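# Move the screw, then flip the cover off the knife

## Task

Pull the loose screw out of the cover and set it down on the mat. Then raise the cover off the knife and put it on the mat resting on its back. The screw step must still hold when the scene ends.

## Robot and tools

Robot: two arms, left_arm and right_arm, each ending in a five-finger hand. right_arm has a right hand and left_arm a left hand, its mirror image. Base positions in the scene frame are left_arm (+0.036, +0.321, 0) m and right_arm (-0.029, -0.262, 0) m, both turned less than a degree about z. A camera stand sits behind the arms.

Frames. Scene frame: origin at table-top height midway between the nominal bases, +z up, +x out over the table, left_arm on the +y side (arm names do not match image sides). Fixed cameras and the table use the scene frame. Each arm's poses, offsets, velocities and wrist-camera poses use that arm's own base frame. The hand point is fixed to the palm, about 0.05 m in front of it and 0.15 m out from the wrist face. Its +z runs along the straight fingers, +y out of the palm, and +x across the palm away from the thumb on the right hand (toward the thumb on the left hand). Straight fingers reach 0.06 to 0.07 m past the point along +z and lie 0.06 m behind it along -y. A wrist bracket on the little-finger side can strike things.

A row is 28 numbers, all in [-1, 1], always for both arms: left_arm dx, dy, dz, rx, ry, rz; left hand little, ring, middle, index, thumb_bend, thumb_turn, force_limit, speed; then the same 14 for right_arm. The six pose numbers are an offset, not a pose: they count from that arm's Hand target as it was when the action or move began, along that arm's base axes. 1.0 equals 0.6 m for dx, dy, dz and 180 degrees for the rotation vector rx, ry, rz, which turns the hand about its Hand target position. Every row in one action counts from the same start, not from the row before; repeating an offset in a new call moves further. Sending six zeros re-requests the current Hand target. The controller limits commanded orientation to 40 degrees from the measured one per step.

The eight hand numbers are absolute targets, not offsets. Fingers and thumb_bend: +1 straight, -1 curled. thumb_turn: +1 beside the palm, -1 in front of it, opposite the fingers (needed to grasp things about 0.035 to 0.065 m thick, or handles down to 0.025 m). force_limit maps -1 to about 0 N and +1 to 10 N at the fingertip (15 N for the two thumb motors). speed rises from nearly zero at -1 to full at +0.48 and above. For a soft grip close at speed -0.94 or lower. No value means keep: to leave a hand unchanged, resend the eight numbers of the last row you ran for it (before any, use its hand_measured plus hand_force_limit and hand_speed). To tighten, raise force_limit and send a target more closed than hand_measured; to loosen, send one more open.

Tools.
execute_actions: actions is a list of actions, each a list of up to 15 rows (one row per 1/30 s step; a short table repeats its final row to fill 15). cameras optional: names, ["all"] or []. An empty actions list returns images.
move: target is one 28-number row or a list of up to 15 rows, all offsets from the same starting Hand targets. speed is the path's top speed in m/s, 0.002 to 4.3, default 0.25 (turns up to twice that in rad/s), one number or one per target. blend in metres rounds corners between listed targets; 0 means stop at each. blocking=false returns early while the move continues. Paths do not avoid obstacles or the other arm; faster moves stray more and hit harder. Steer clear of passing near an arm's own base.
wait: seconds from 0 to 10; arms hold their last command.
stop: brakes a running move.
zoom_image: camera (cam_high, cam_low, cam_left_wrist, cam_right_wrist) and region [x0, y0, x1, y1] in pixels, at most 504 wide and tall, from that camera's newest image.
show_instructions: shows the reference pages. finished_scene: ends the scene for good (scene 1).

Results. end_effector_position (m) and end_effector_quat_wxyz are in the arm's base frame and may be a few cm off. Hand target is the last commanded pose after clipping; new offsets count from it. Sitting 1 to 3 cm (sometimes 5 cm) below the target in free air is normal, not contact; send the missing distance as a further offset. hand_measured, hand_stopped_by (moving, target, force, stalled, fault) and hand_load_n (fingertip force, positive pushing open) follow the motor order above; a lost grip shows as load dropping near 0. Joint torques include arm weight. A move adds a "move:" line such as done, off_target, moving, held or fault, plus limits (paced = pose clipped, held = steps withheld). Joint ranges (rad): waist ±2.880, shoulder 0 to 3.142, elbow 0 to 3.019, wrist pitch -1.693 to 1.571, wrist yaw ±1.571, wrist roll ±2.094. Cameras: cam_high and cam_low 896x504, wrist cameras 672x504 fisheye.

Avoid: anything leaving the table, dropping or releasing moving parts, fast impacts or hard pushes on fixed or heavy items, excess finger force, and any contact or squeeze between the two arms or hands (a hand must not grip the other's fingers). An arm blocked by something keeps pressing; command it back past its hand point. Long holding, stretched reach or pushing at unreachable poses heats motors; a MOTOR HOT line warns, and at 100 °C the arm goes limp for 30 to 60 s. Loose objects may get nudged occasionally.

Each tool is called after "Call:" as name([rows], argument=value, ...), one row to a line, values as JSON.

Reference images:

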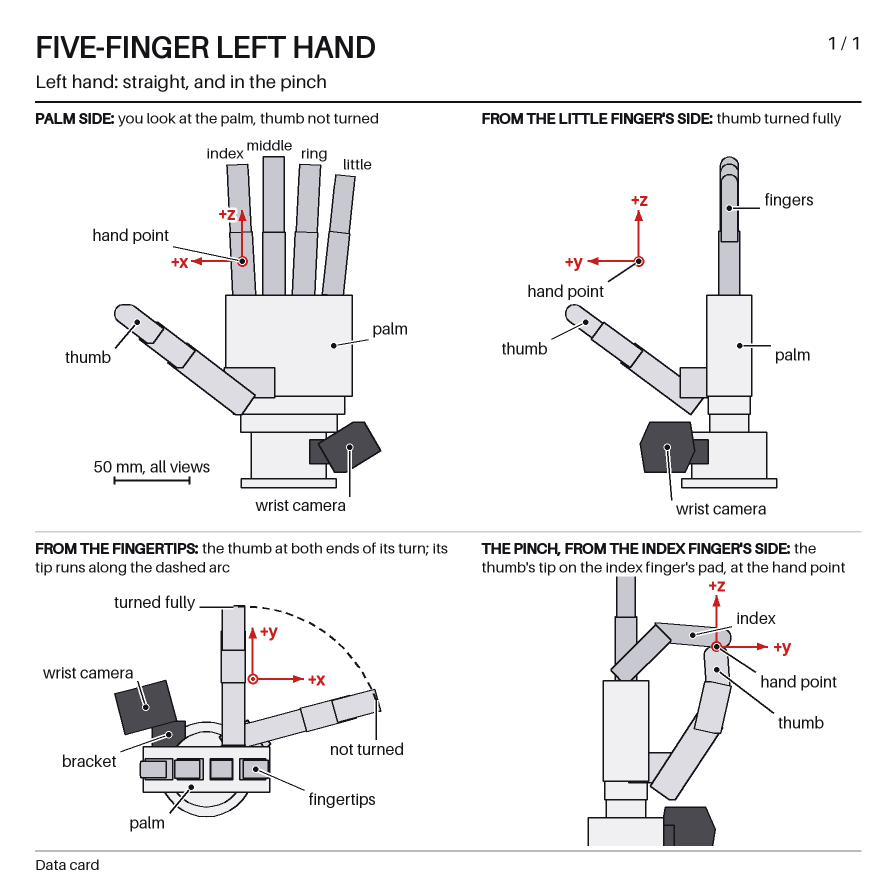

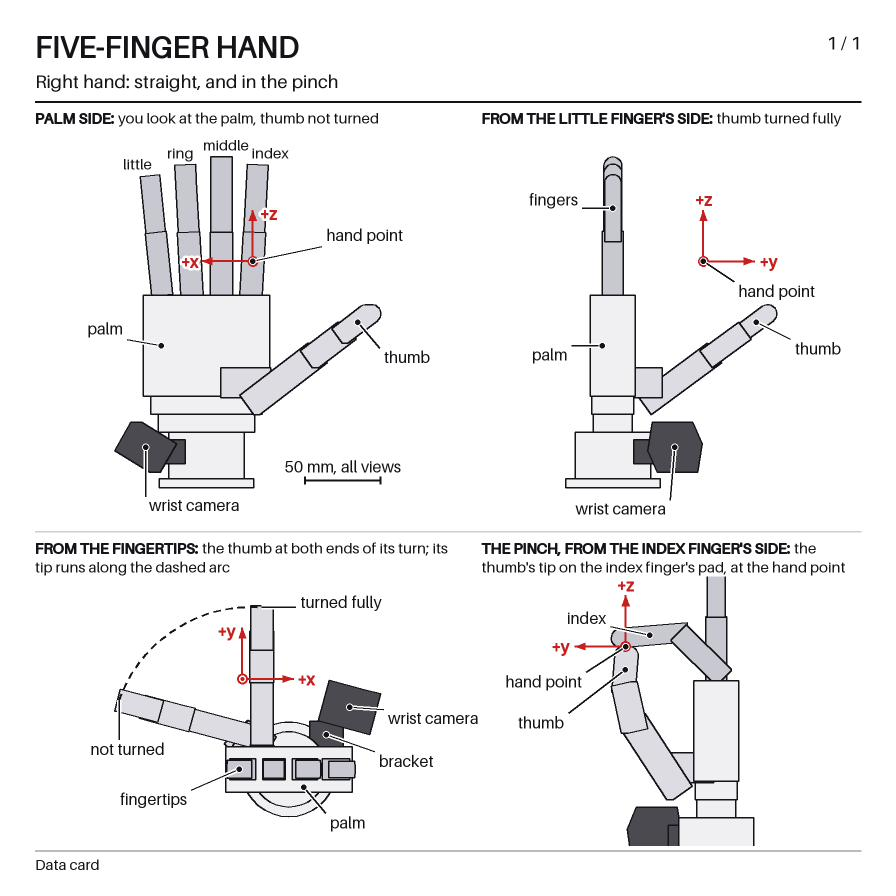

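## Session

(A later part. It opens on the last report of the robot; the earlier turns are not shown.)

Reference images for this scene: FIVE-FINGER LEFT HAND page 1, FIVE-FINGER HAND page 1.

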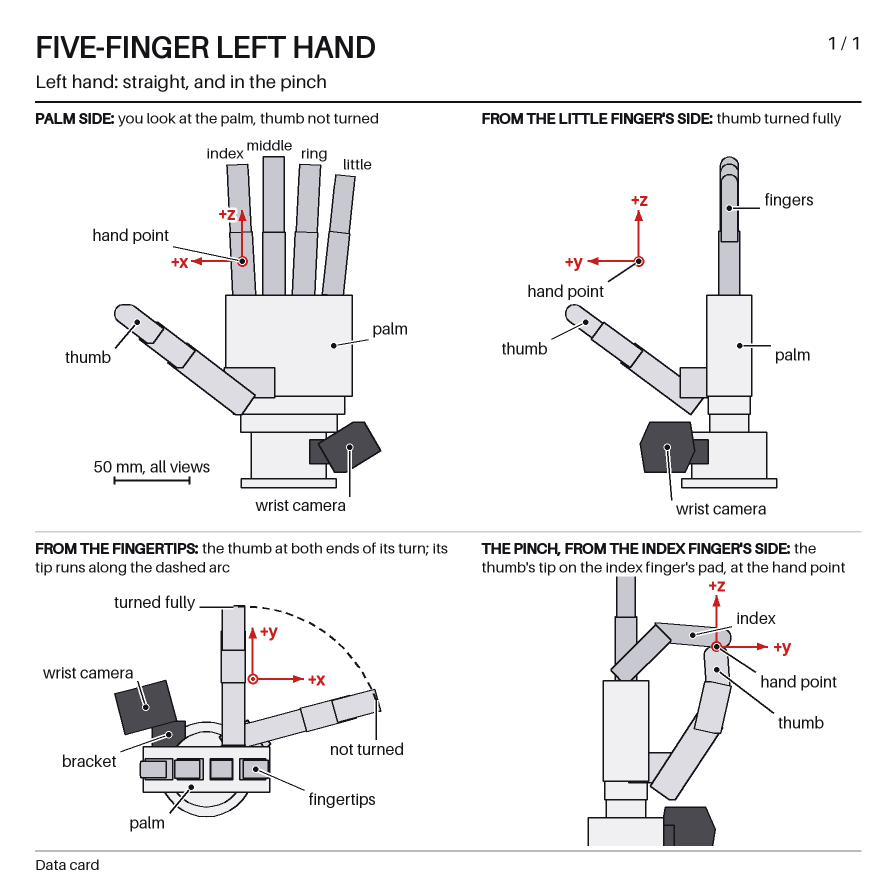

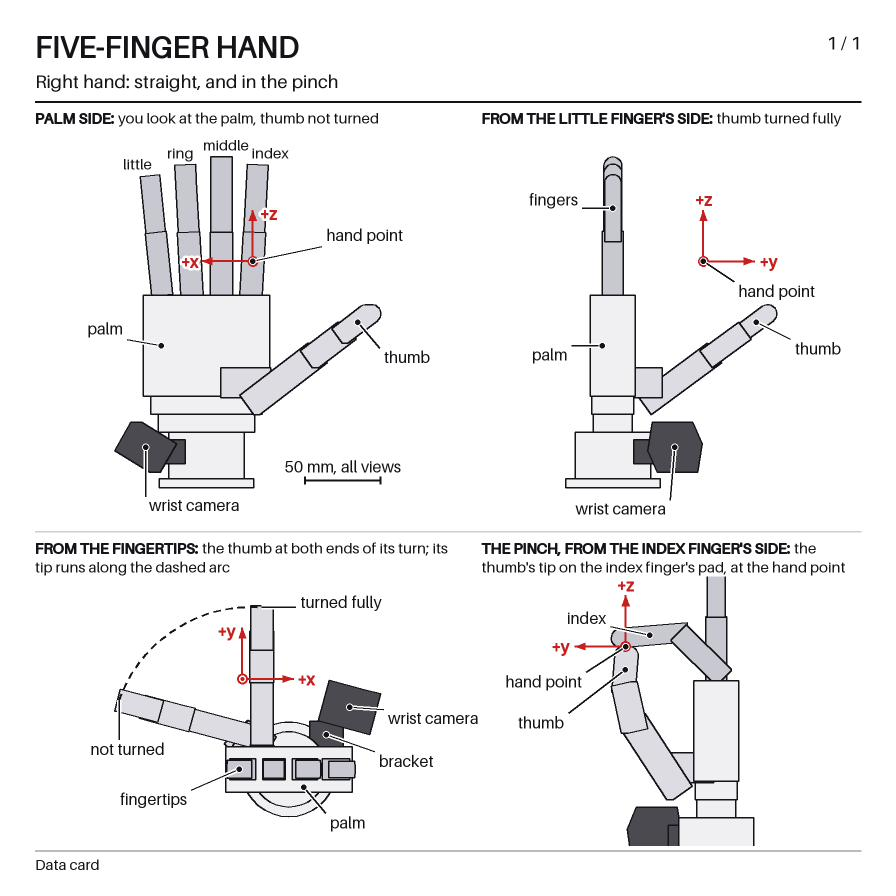

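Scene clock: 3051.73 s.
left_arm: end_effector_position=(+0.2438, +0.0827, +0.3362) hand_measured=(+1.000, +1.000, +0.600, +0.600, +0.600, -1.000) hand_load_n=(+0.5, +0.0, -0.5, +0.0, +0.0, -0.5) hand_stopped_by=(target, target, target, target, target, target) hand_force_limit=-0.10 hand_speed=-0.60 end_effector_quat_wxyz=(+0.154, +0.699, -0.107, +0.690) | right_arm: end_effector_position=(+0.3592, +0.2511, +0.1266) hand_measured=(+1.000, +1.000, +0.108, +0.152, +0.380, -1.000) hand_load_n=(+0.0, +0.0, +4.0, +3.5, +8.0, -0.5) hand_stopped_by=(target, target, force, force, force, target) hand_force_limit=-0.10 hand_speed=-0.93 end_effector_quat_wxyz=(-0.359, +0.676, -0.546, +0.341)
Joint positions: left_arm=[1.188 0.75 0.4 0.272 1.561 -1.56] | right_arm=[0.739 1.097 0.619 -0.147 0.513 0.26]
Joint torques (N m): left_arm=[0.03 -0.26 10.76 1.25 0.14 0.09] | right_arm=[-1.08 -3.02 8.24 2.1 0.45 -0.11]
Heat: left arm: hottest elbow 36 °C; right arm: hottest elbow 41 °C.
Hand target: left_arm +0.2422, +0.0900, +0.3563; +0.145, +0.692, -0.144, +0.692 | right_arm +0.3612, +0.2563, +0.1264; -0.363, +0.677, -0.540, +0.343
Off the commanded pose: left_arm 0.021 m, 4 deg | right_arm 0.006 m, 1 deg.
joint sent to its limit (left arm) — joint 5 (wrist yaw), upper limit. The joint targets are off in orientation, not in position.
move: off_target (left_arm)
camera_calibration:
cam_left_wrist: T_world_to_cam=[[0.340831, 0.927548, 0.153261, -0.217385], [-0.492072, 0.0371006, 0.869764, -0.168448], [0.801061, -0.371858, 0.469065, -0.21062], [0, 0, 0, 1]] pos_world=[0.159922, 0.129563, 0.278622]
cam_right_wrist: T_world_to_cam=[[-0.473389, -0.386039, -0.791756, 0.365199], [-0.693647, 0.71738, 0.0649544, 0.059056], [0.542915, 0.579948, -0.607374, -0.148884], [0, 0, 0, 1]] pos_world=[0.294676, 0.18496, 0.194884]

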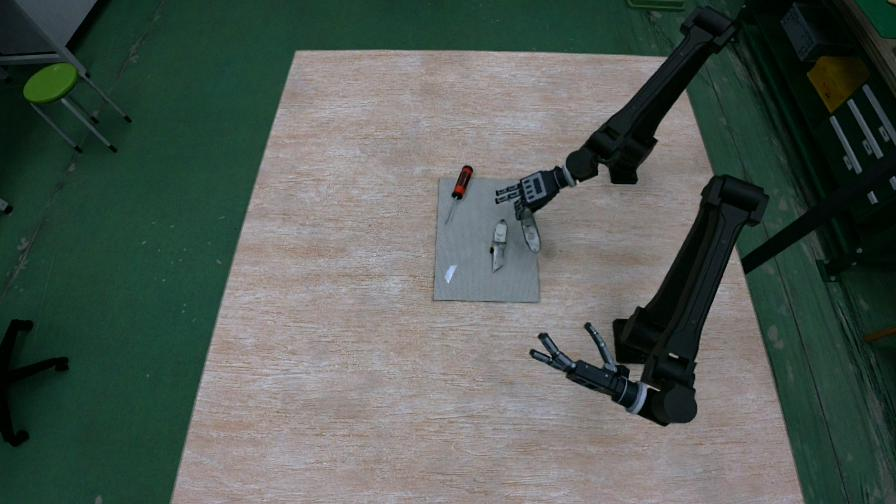

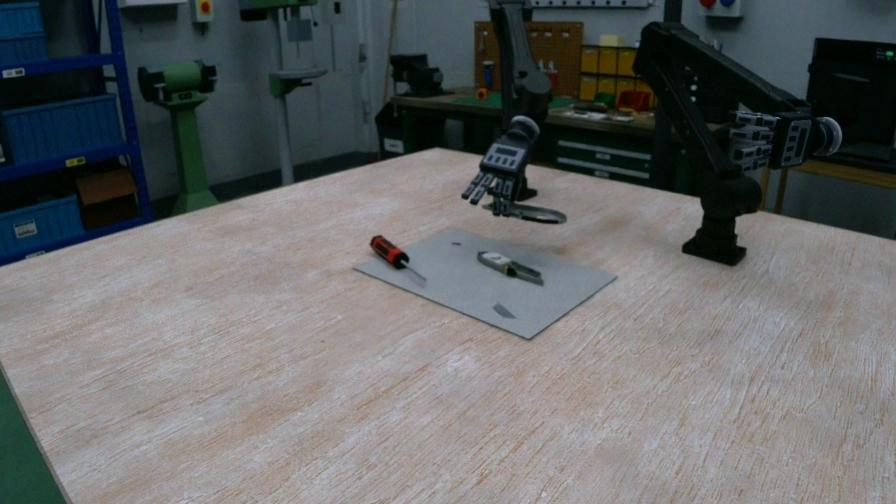

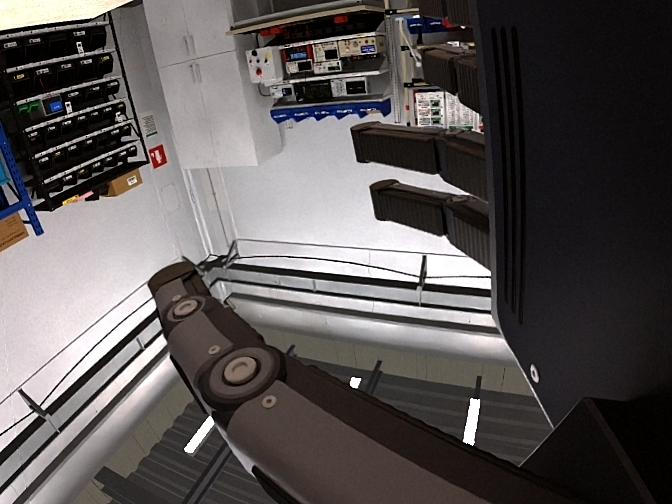

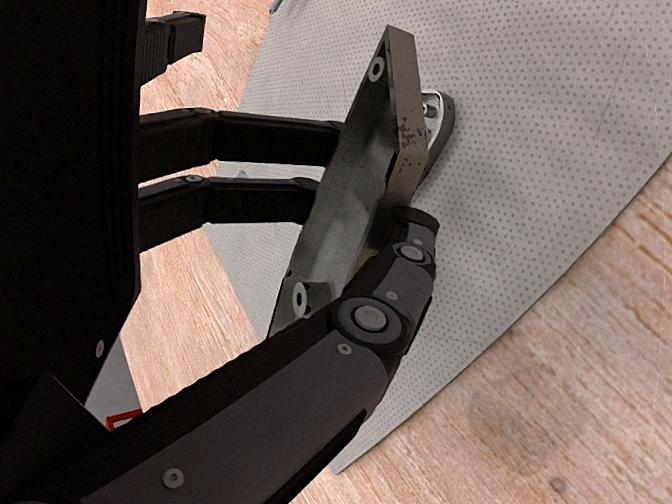

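Call:
move(target=[0,0,0,0,0,0,1,1,0.6,0.6,0.6,-1,-0.1,-0.6,0.007,0,-0.1,0,0,0,1,1,-0.15,-0.1,0.05,-1,-0.1,-0.93], speed=0.06, cameras=["cam_high","cam_low","cam_right_wrist"])

Scene clock: 3070.93 s.
left_arm: end_effector_position=(+0.2438, +0.0827, +0.3362) hand_measured=(+1.000, +1.000, +0.600, +0.600, +0.600, -1.000) hand_load_n=(+0.0, +0.0, +0.0, +0.0, +0.0, -0.5) hand_stopped_by=(target, target, target, target, target, target) hand_force_limit=-0.10 hand_speed=-0.60 end_effector_quat_wxyz=(+0.154, +0.699, -0.107, +0.690) | right_arm: end_effector_position=(+0.3630, +0.2541, +0.0688) hand_measured=(+1.000, +1.000, +0.108, +0.152, +0.380, -1.000) hand_load_n=(+0.0, +0.0, +4.0, +4.0, +8.0, -0.5) hand_stopped_by=(target, target, force, force, force, target) hand_force_limit=-0.10 hand_speed=-0.93 end_effector_quat_wxyz=(-0.361, +0.676, -0.544, +0.342)
Joint positions: left_arm=[1.188 0.75 0.4 0.272 1.561 -1.56] | right_arm=[0.739 1.234 0.532 0.084 0.513 0.253]
Joint torques (N m): left_arm=[0.09 -0.26 10.76 1.25 0.14 0.09] | right_arm=[-1.73 -3.6 7.13 2.17 0.11 -0.08]
Heat: left arm: hottest elbow 36 °C; right arm: hottest elbow 41 °C.
Hand target: left_arm +0.2422, +0.0900, +0.3563; +0.145, +0.692, -0.144, +0.692 | right_arm +0.3655, +0.2564, +0.0667; -0.363, +0.677, -0.540, +0.343
Off the commanded pose: left_arm 0.021 m, 4 deg | right_arm 0.004 m, 1 deg.
joint sent to its limit (left arm) — joint 5 (wrist yaw), upper limit. The joint targets are off in orientation, not in position.
move: off_target (left_arm)
camera_calibration:
cam_right_wrist: T_world_to_cam=[[-0.467377, -0.387742, -0.79449, 0.320922], [-0.696236, 0.715259, 0.0605016, 0.0650241], [0.544808, 0.581429, -0.604255, -0.189077], [0, 0, 0, 1]] pos_world=[0.298274, 0.187861, 0.136785]
Images, in order (width x height): cam_high 896x504, cam_low 896x504, cam_right_wrist 672x504.

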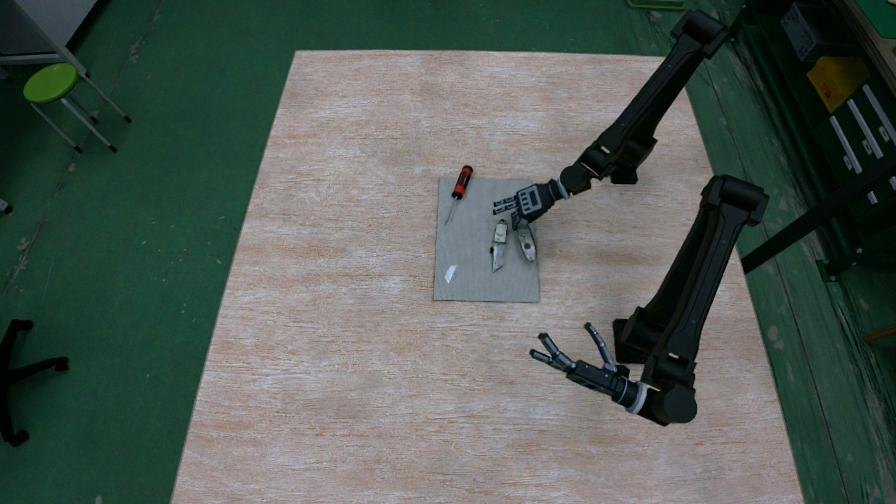

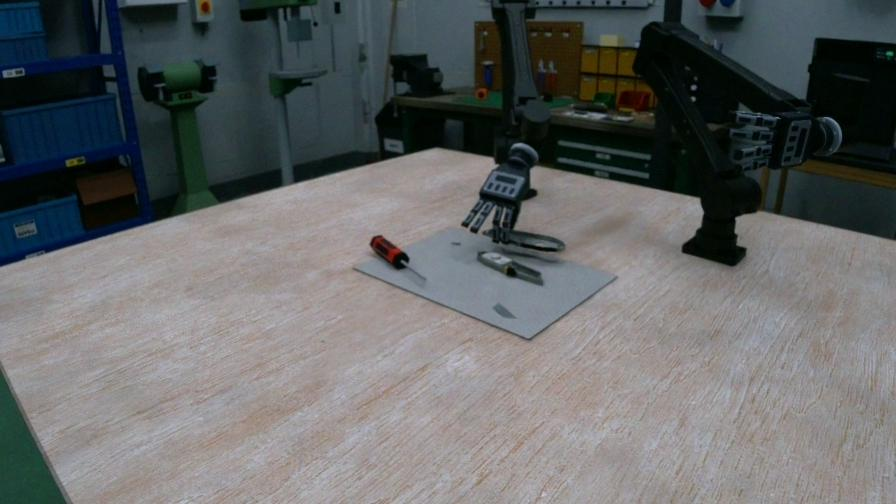

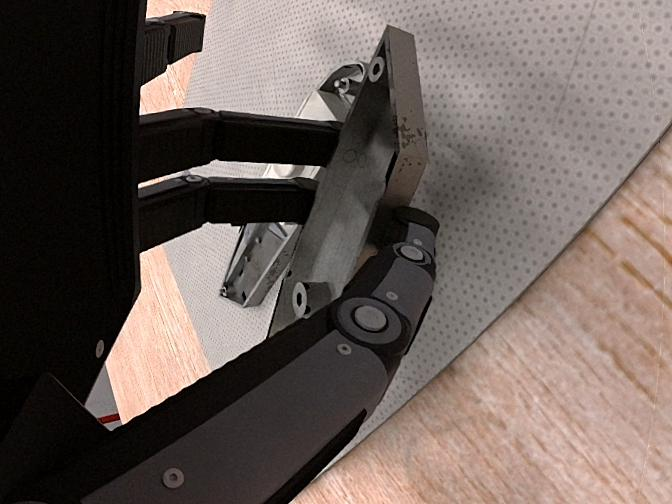

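Call:
zoom_image(camera="cam_high", region=[470, 170, 570, 280])

Call:
zoom_image(camera="cam_low", region=[440, 170, 600, 300])

Scaled by 4.582 from the camera's 896x504 image, which has a finer 1280x720 frame.

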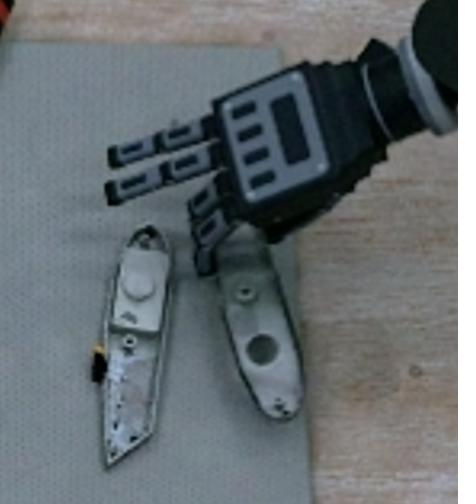

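Scaled by 3.150 from the camera's 896x504 image, which has a finer 1280x720 frame.

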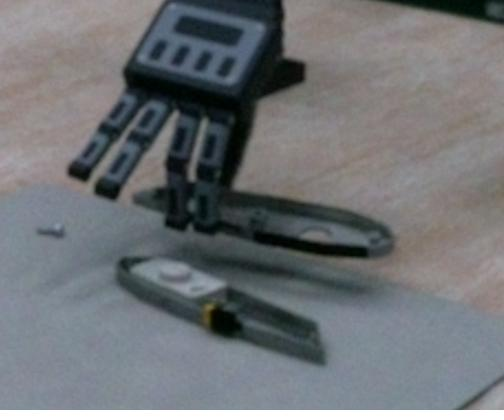

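Call:
move(target=[0,0,0,0,0,0,1,1,0.6,0.6,0.6,-1,-0.1,-0.6,0,0,-0.038,0,0,0,1,1,-0.15,-0.1,0.05,-1,-0.1,-0.93], speed=0.04, cameras=["cam_high","cam_low","cam_right_wrist"])

Call:
zoom_image(camera="cam_low", region=[460, 190, 590, 290])

Call:
zoom_image(camera="cam_high", region=[480, 190, 560, 270])

Scene clock: 3088.10 s.
left_arm: end_effector_position=(+0.2438, +0.0827, +0.3362) hand_measured=(+1.000, +1.000, +0.600, +0.600, +0.600, -1.000) hand_load_n=(+0.0, +0.0, +0.0, +0.5, +0.0, +0.0) hand_stopped_by=(target, target, target, target, target, target) hand_force_limit=-0.10 hand_speed=-0.60 end_effector_quat_wxyz=(+0.154, +0.699, -0.107, +0.690) | right_arm: end_effector_position=(+0.3636, +0.2547, +0.0469) hand_measured=(+1.000, +1.000, +0.108, +0.152, +0.380, -1.000) hand_load_n=(-0.5, +0.0, +4.0, +4.0, +8.5, -0.5) hand_stopped_by=(target, target, force, force, force, target) hand_force_limit=-0.10 hand_speed=-0.93 end_effector_quat_wxyz=(-0.362, +0.676, -0.543, +0.343)
Joint positions: left_arm=[1.188 0.75 0.4 0.272 1.561 -1.56] | right_arm=[0.739 1.297 0.504 0.176 0.513 0.253]
Joint torques (N m): left_arm=[0.03 -0.26 10.76 1.25 0.14 0.08] | right_arm=[-1.67 -3.9 6.57 2.19 0.1 -0.1]
Heat: left arm: hottest elbow 36 °C; right arm: hottest elbow 41 °C.
Hand target: left_arm +0.2422, +0.0900, +0.3563; +0.145, +0.692, -0.144, +0.692 | right_arm +0.3655, +0.2564, +0.0439; -0.363, +0.677, -0.540, +0.343
Off the commanded pose: left_arm 0.021 m, 4 deg | right_arm 0.004 m, 0 deg.
joint sent to its limit (left arm) — joint 5 (wrist yaw), upper limit. The joint targets are off in orientation, not in position.
move: off_target (left_arm)
camera_calibration:
cam_right_wrist: T_world_to_cam=[[-0.466101, -0.387045, -0.795579, 0.303403], [-0.696463, 0.715067, 0.0601564, 0.0664953], [0.545609, 0.58213, -0.602856, -0.203525], [0, 0, 0, 1]] pos_world=[0.298773, 0.18836, 0.114684]
Images, in order (width x height): cam_high 896x504, cam_low 896x504, cam_right_wrist 672x504.

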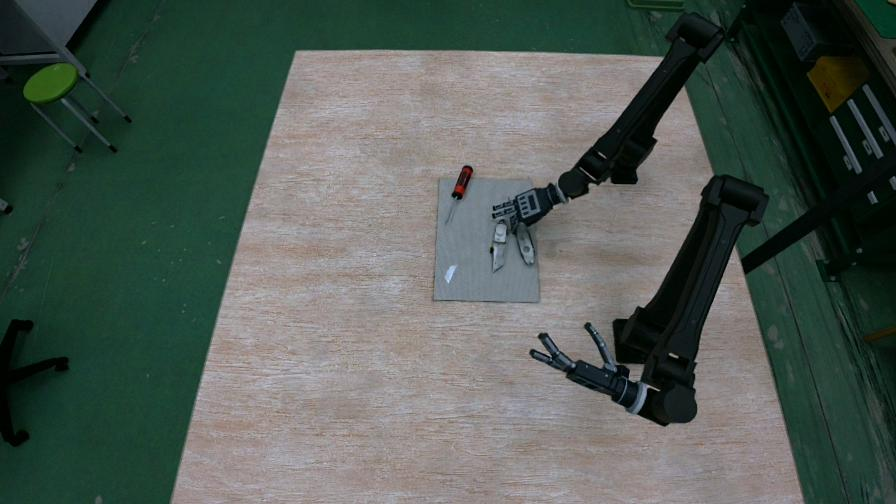

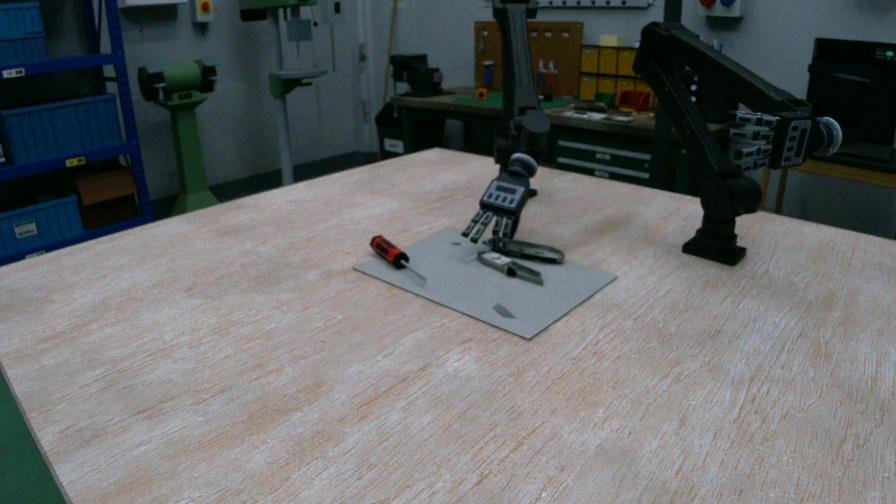

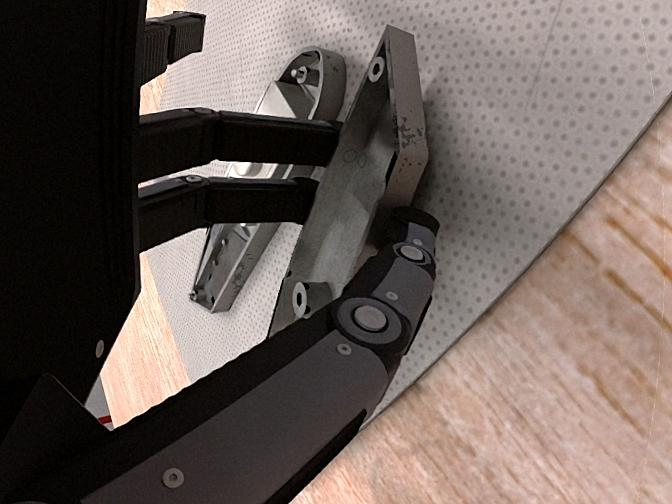

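Scaled by 3.877 from the camera's 896x504 image, which has a finer 1280x720 frame.

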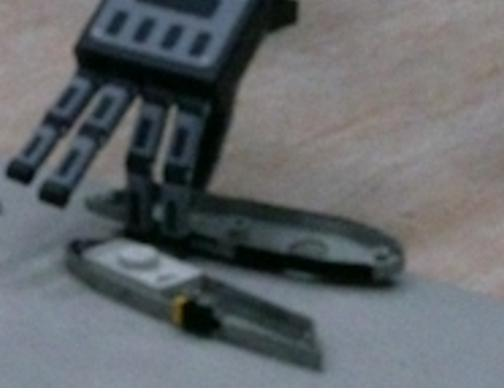

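Scaled by 6.300 from the camera's 896x504 image, which has a finer 1280x720 frame.

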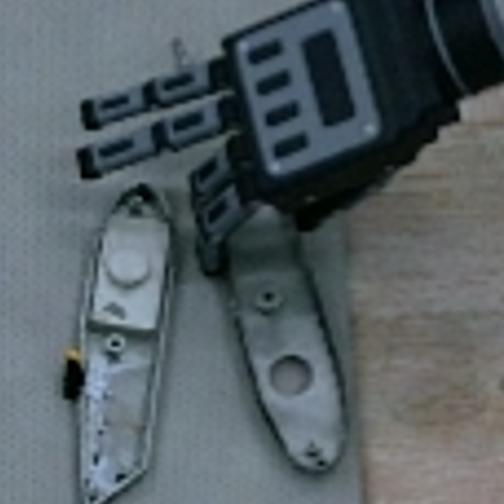

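Call:
move(target=[0,0,0,0,0,0,1,1,0.6,0.6,0.6,-1,-0.1,-0.6,0,0,-0.0117,0,0,0,1,1,-0.15,-0.1,0.05,-1,-0.1,-0.93], speed=0.03, cameras=["cam_high","cam_low","cam_right_wrist"])

Call:
zoom_image(camera="cam_low", region=[460, 190, 590, 290])

Call:
zoom_image(camera="cam_high", region=[480, 190, 560, 270])

Scene clock: 3106.73 s.
left_arm: end_effector_position=(+0.2438, +0.0827, +0.3362) hand_measured=(+1.000, +1.000, +0.600, +0.600, +0.600, -1.000) hand_load_n=(+0.0, +0.0, +0.0, +0.0, +0.0, -0.5) hand_stopped_by=(target, target, target, target, target, target) hand_force_limit=-0.10 hand_speed=-0.60 end_effector_quat_wxyz=(+0.154, +0.699, -0.107, +0.690) | right_arm: end_effector_position=(+0.3643, +0.2552, +0.0416) hand_measured=(+1.000, +1.000, +0.108, +0.152, +0.380, -1.000) hand_load_n=(+0.0, +0.0, +3.5, +4.0, +8.5, -0.5) hand_stopped_by=(target, target, force, force, force, target) hand_force_limit=-0.10 hand_speed=-0.93 end_effector_quat_wxyz=(-0.363, +0.675, -0.543, +0.343)
Joint positions: left_arm=[1.188 0.75 0.4 0.272 1.561 -1.56] | right_arm=[0.739 1.315 0.498 0.205 0.513 0.252]
Joint torques (N m): left_arm=[0.03 -0.26 10.77 1.24 0.14 0.09] | right_arm=[-1.67 -3.84 6.28 2.15 0.1 -0.08]
Heat: left arm: hottest elbow 36 °C; right arm: hottest elbow 40 °C.
Hand target: left_arm +0.2422, +0.0900, +0.3563; +0.145, +0.692, -0.144, +0.692 | right_arm +0.3654, +0.2563, +0.0367; -0.363, +0.677, -0.540, +0.343
Off the commanded pose: left_arm 0.021 m, 4 deg | right_arm 0.005 m, 0 deg.
joint sent to its limit (left arm) — joint 5 (wrist yaw), upper limit. The joint targets are off in orientation, not in position.
move: off_target (left_arm)
camera_calibration:
cam_right_wrist: T_world_to_cam=[[-0.463441, -0.38641, -0.797439, 0.298701], [-0.697177, 0.71447, 0.0589663, 0.067344], [0.546961, 0.583284, -0.600511, -0.208224], [0, 0, 0, 1]] pos_world=[0.299271, 0.188759, 0.109184]
Images, in order (width x height): cam_high 896x504, cam_low 896x504, cam_right_wrist 672x504.

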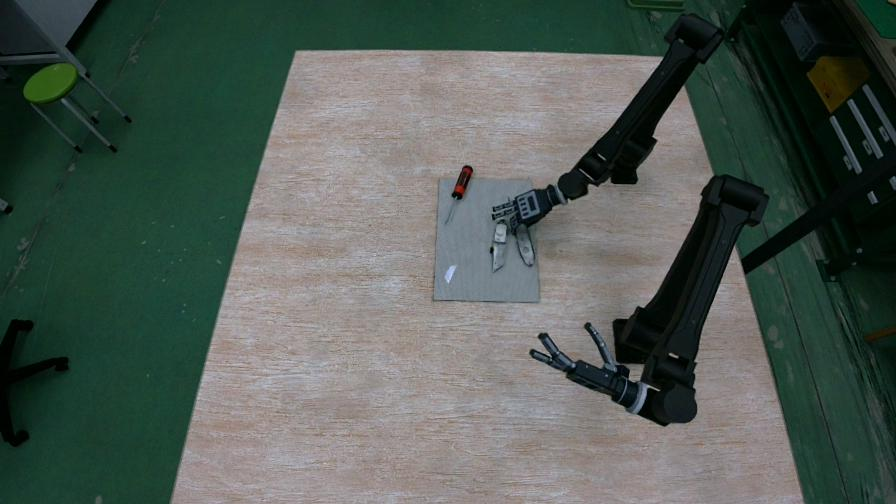

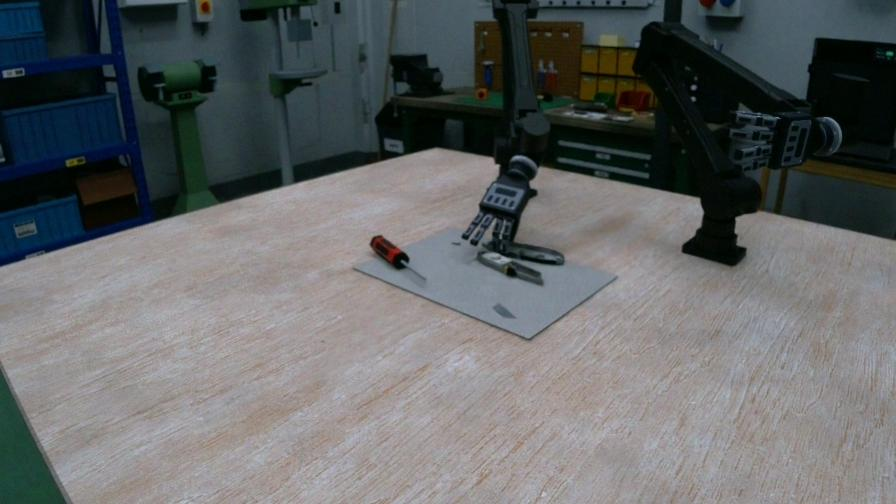

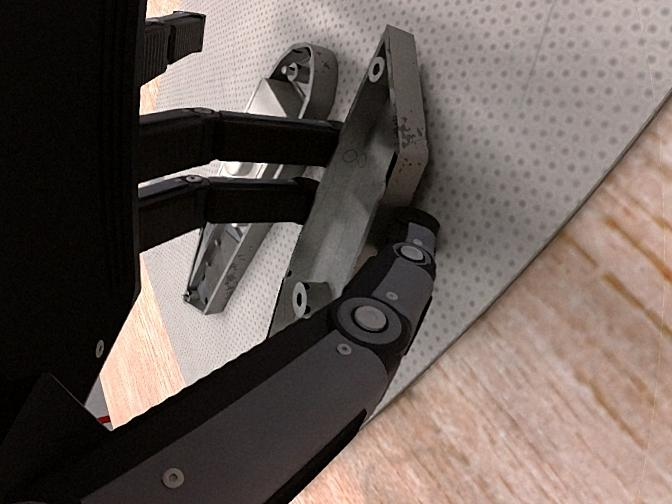

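Scaled by 3.877 from the camera's 896x504 image, which has a finer 1280x720 frame.

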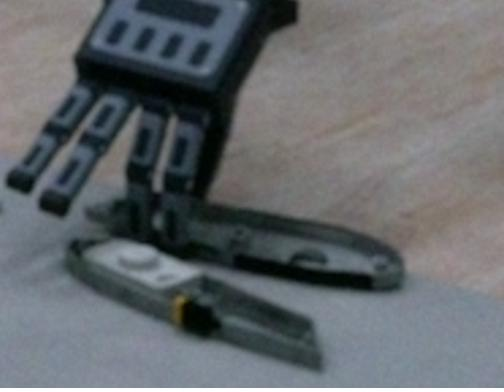

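Scaled by 6.300 from the camera's 896x504 image, which has a finer 1280x720 frame.

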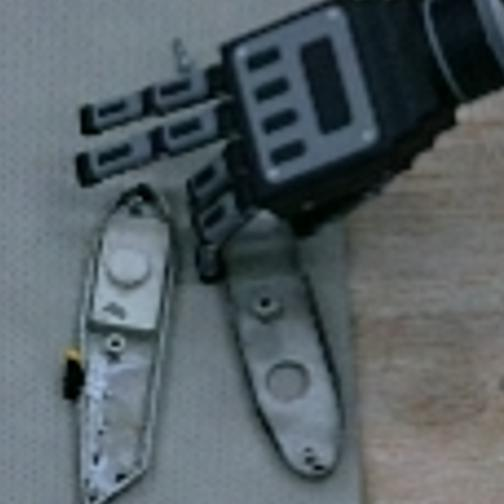

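Call:
move(target=[0,0,0,0,0,0,1,1,0.6,0.6,0.6,-1,-0.1,-0.6,0,0,-0.006,0,0,0,1,1,-0.15,-0.1,0.05,-1,-0.1,-0.93], speed=0.03, cameras=["cam_high","cam_low","cam_right_wrist"])

Call:
zoom_image(camera="cam_low", region=[460, 190, 590, 290])

Scene clock: 3111.03 s.
left_arm: end_effector_position=(+0.2438, +0.0827, +0.3362) hand_measured=(+1.000, +1.000, +0.600, +0.600, +0.600, -1.000) hand_load_n=(+0.0, +0.0, +0.0, +0.0, +0.0, +0.0) hand_stopped_by=(target, target, target, target, target, target) hand_force_limit=-0.10 hand_speed=-0.60 end_effector_quat_wxyz=(+0.154, +0.699, -0.107, +0.690) | right_arm: end_effector_position=(+0.3643, +0.2551, +0.0411) hand_measured=(+1.000, +1.000, +0.108, +0.152, +0.380, -1.000) hand_load_n=(+0.0, +0.0, +2.0, +3.5, +9.0, +0.0) hand_stopped_by=(target, target, force, force, force, target) hand_force_limit=-0.10 hand_speed=-0.93 end_effector_quat_wxyz=(-0.366, +0.674, -0.542, +0.344)
Joint positions: left_arm=[1.188 0.75 0.4 0.272 1.561 -1.56] | right_arm=[0.739 1.317 0.493 0.219 0.513 0.248]
Joint torques (N m): left_arm=[0.09 -0.26 10.77 1.26 0.14 0.09] | right_arm=[-1.55 -3.19 6.32 2.24 0.1 -0.07]
Heat: left arm: hottest elbow 36 °C; right arm: hottest elbow 40 °C.
Hand target: left_arm +0.2422, +0.0900, +0.3563; +0.145, +0.692, -0.144, +0.692 | right_arm +0.3654, +0.2563, +0.0332; -0.363, +0.677, -0.540, +0.343
Off the commanded pose: left_arm 0.021 m, 4 deg | right_arm 0.008 m, 0 deg.
joint sent to its limit (left arm) — joint 5 (wrist yaw), upper limit. The joint targets are off in orientation, not in position.
move: off_target (left_arm)
camera_calibration:
cam_right_wrist: T_world_to_cam=[[-0.458329, -0.385317, -0.800915, 0.296216], [-0.698596, 0.713272, 0.0566239, 0.0684574], [0.549452, 0.585468, -0.596095, -0.210173], [0, 0, 0, 1]] pos_world=[0.299069, 0.188358, 0.108084]
Images, in order (width x height): cam_high 896x504, cam_low 896x504, cam_right_wrist 672x504.

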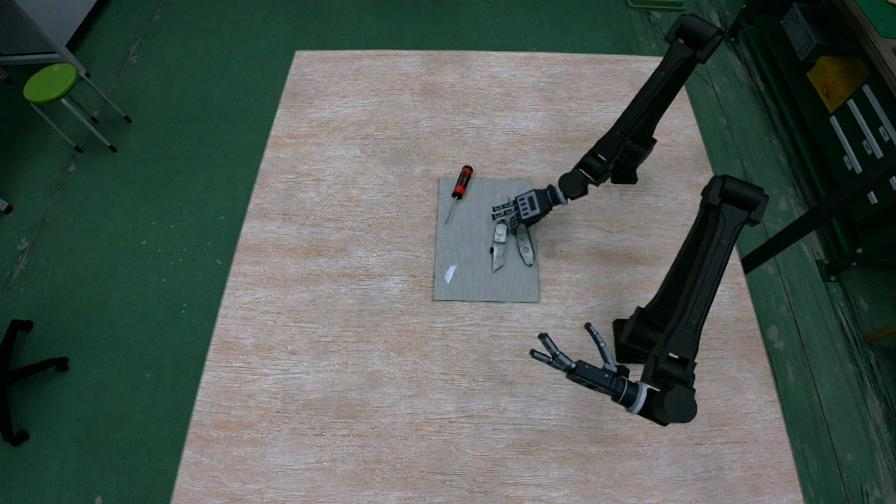

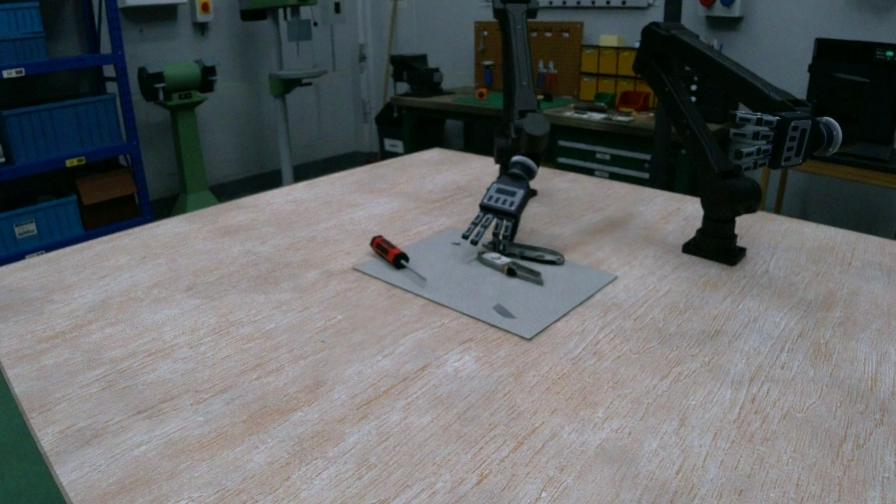

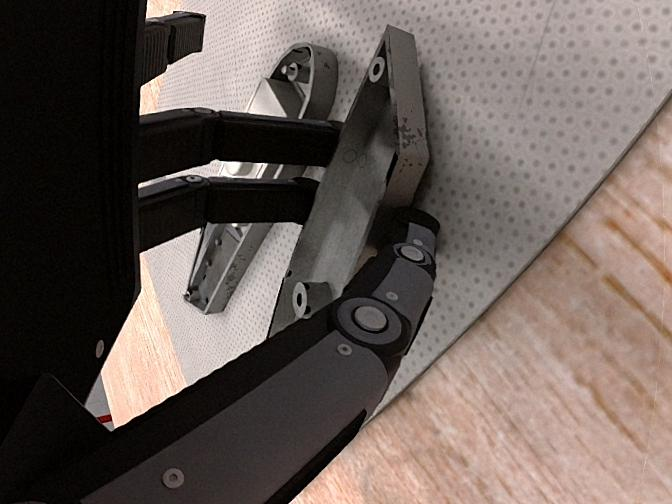

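Scaled by 3.877 from the camera's 896x504 image, which has a finer 1280x720 frame.

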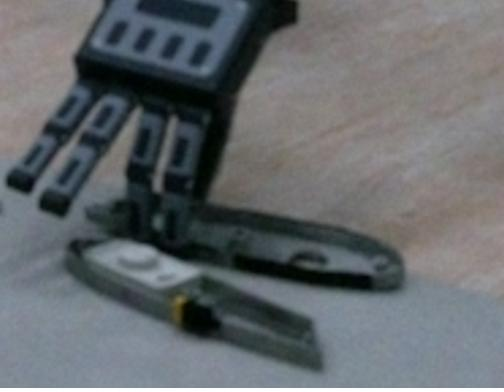

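Call:
move(target=[0,0,0,0,0,0,1,1,0.6,0.6,0.6,-1,-0.1,-0.6,0,0,0.008,0,0,0,1,1,-0.15,-0.1,0.05,-1,-0.1,-0.93], speed=0.03, cameras=[])

Scene clock: 3115.50 s.
left_arm: end_effector_position=(+0.2438, +0.0827, +0.3362) hand_measured=(+1.000, +1.000, +0.600, +0.600, +0.600, -1.000) hand_load_n=(+0.0, +0.0, +0.0, +0.0, +0.0, +0.0) hand_stopped_by=(target, target, target, target, target, target) hand_force_limit=-0.10 hand_speed=-0.60 end_effector_quat_wxyz=(+0.154, +0.699, -0.107, +0.690) | right_arm: end_effector_position=(+0.3644, +0.2551, +0.0411) hand_measured=(+1.000, +1.000, +0.108, +0.152, +0.380, -1.000) hand_load_n=(+0.5, +0.0, +2.0, +3.0, +9.0, -0.5) hand_stopped_by=(target, target, force, force, force, target) hand_force_limit=-0.10 hand_speed=-0.93 end_effector_quat_wxyz=(-0.366, +0.674, -0.541, +0.344)
Joint positions: left_arm=[1.188 0.75 0.4 0.272 1.561 -1.56] | right_arm=[0.739 1.317 0.493 0.22 0.513 0.248]
Joint torques (N m): left_arm=[0.09 -0.26 10.74 1.25 0.14 0.08] | right_arm=[-1.61 -4.01 6.74 1.52 0.09 -0.05]
Heat: left arm: hottest elbow 36 °C; right arm: hottest elbow 40 °C.
Hand target: left_arm +0.2422, +0.0900, +0.3563; +0.145, +0.692, -0.144, +0.692 | right_arm +0.3655, +0.2564, +0.0381; -0.363, +0.677, -0.540, +0.343
Off the commanded pose: left_arm 0.021 m, 4 deg | right_arm 0.004 m, 0 deg.
joint sent to its limit (left arm) — joint 5 (wrist yaw), upper limit. The joint targets are off in orientation, not in position.
move: off_target (left_arm)
No camera images: "cameras" was empty.

Call:
execute_actions([
  [[0,0,0,0,0,0,1,1,0.6,0.6,0.6,-1,-0.1,-0.6,0,0,0,0,0,0,1,1,0.2,0.24,0.4,-1,-0.1,-0.93]],
  [[0,0,0,0,0,0,1,1,0.6,0.6,0.6,-1,-0.1,-0.6,0,0,0,0,0,0,1,1,0.2,0.24,0.4,-1,-0.1,-0.93]],
  [[0,0,0,0,0,0,1,1,0.6,0.6,0.6,-1,-0.1,-0.6,0,0,0,0,0,0,1,1,0.2,0.24,0.4,-1,-0.1,-0.93]],
], cameras=["cam_high","cam_low","cam_right_wrist"])

Call:
zoom_image(camera="cam_low", region=[460, 190, 590, 290])

Call:
zoom_image(camera="cam_high", region=[480, 190, 560, 270])

Call:
zoom_image(camera="cam_right_wrist", region=[200, 0, 500, 330])

Scene clock: 3121.53 s.
left_arm: end_effector_position=(+0.2438, +0.0827, +0.3362) hand_measured=(+1.000, +1.000, +0.600, +0.600, +0.600, -1.000) hand_load_n=(+0.0, +0.0, +0.0, +0.0, +0.0, +0.0) hand_stopped_by=(target, target, target, target, target, target) hand_force_limit=-0.10 hand_speed=-0.60 end_effector_quat_wxyz=(+0.154, +0.699, -0.107, +0.690) | right_arm: end_effector_position=(+0.3644, +0.2549, +0.0411) hand_measured=(+1.000, +1.000, +0.200, +0.240, +0.400, -1.000) hand_load_n=(+0.0, -0.5, -1.5, +0.0, +0.0, -0.5) hand_stopped_by=(target, target, target, target, target, target) hand_force_limit=-0.10 hand_speed=-0.93 end_effector_quat_wxyz=(-0.365, +0.674, -0.541, +0.345)
Joint positions: left_arm=[1.188 0.75 0.4 0.272 1.561 -1.56] | right_arm=[0.739 1.317 0.493 0.22 0.513 0.247]
Joint torques (N m): left_arm=[0.03 -0.32 10.77 1.25 0.14 0.08] | right_arm=[-1.79 -4.13 6.78 1.52 0.08 -0.03]
Heat: left arm: hottest elbow 37 °C; right arm: hottest elbow 40 °C.
Hand target: left_arm +0.2422, +0.0900, +0.3563; +0.145, +0.692, -0.144, +0.692 | right_arm +0.3655, +0.2564, +0.0381; -0.363, +0.677, -0.540, +0.343
Off the commanded pose: left_arm 0.021 m, 4 deg | right_arm 0.004 m, 0 deg.
joint sent to its limit (left arm) — joint 5 (wrist yaw), upper limit. The joint targets are off in orientation, not in position.
camera_calibration:
cam_right_wrist: T_world_to_cam=[[-0.457488, -0.386847, -0.800659, 0.296312], [-0.699068, 0.712938, 0.0549763, 0.0689745], [0.549553, 0.584866, -0.596593, -0.209973], [0, 0, 0, 1]] pos_world=[0.299168, 0.188259, 0.108184]
Images, in order (width x height): cam_high 896x504, cam_low 896x504, cam_right_wrist 672x504.

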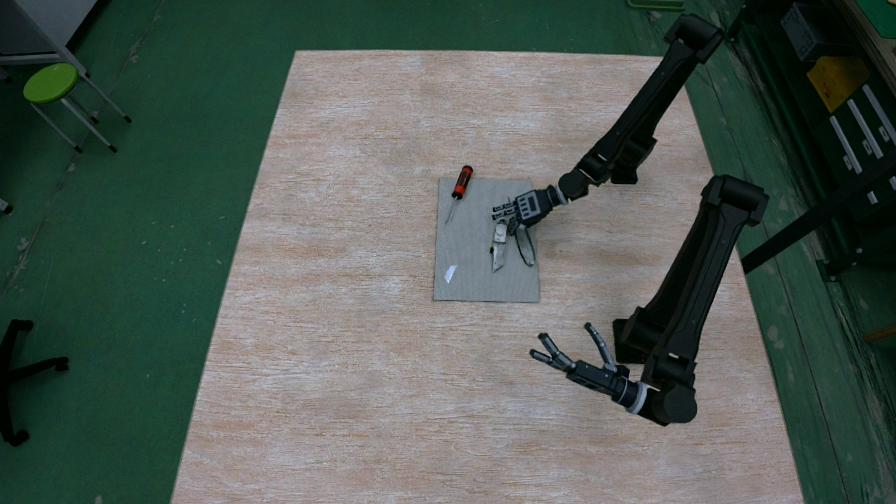

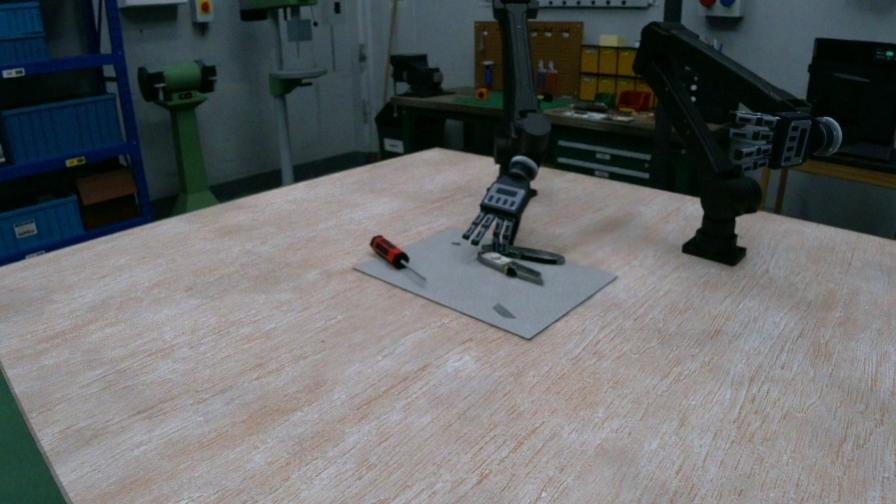

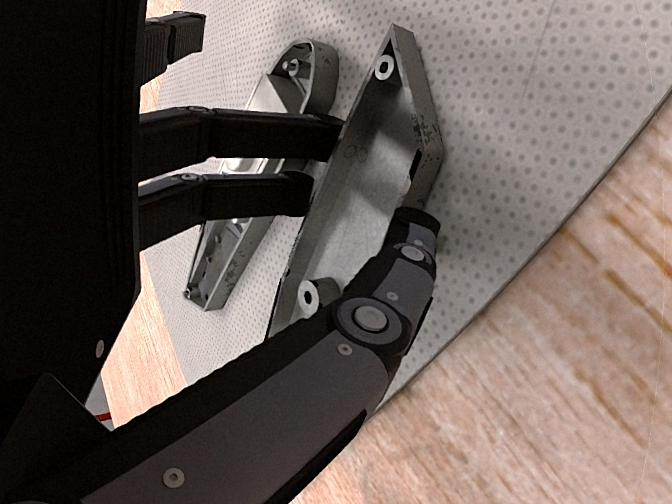

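Scaled by 3.877 from the camera's 896x504 image, which has a finer 1280x720 frame.

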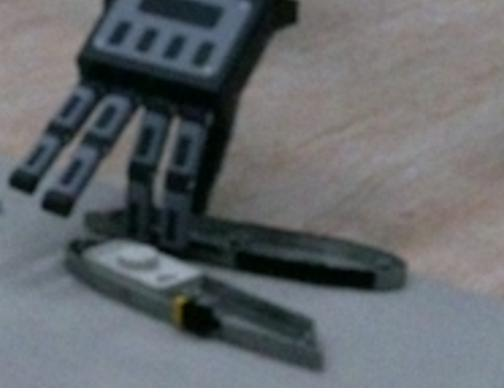

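Scaled by 6.300 from the camera's 896x504 image, which has a finer 1280x720 frame.

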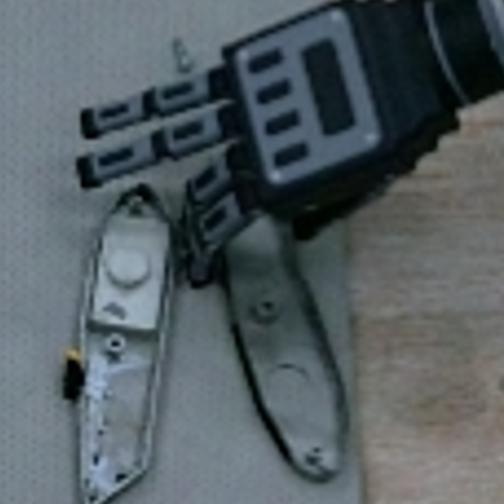

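Scaled by 1.527 from the camera's 672x504 image, which has a finer 960x720 frame.

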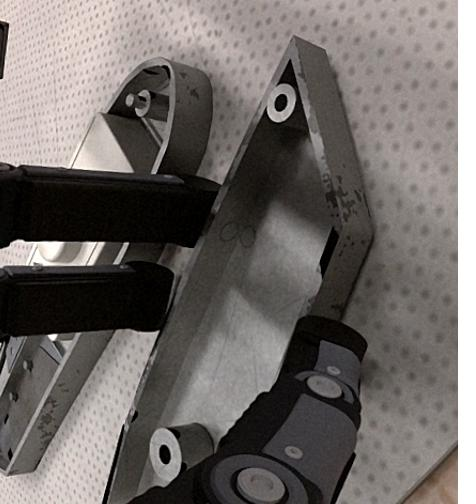

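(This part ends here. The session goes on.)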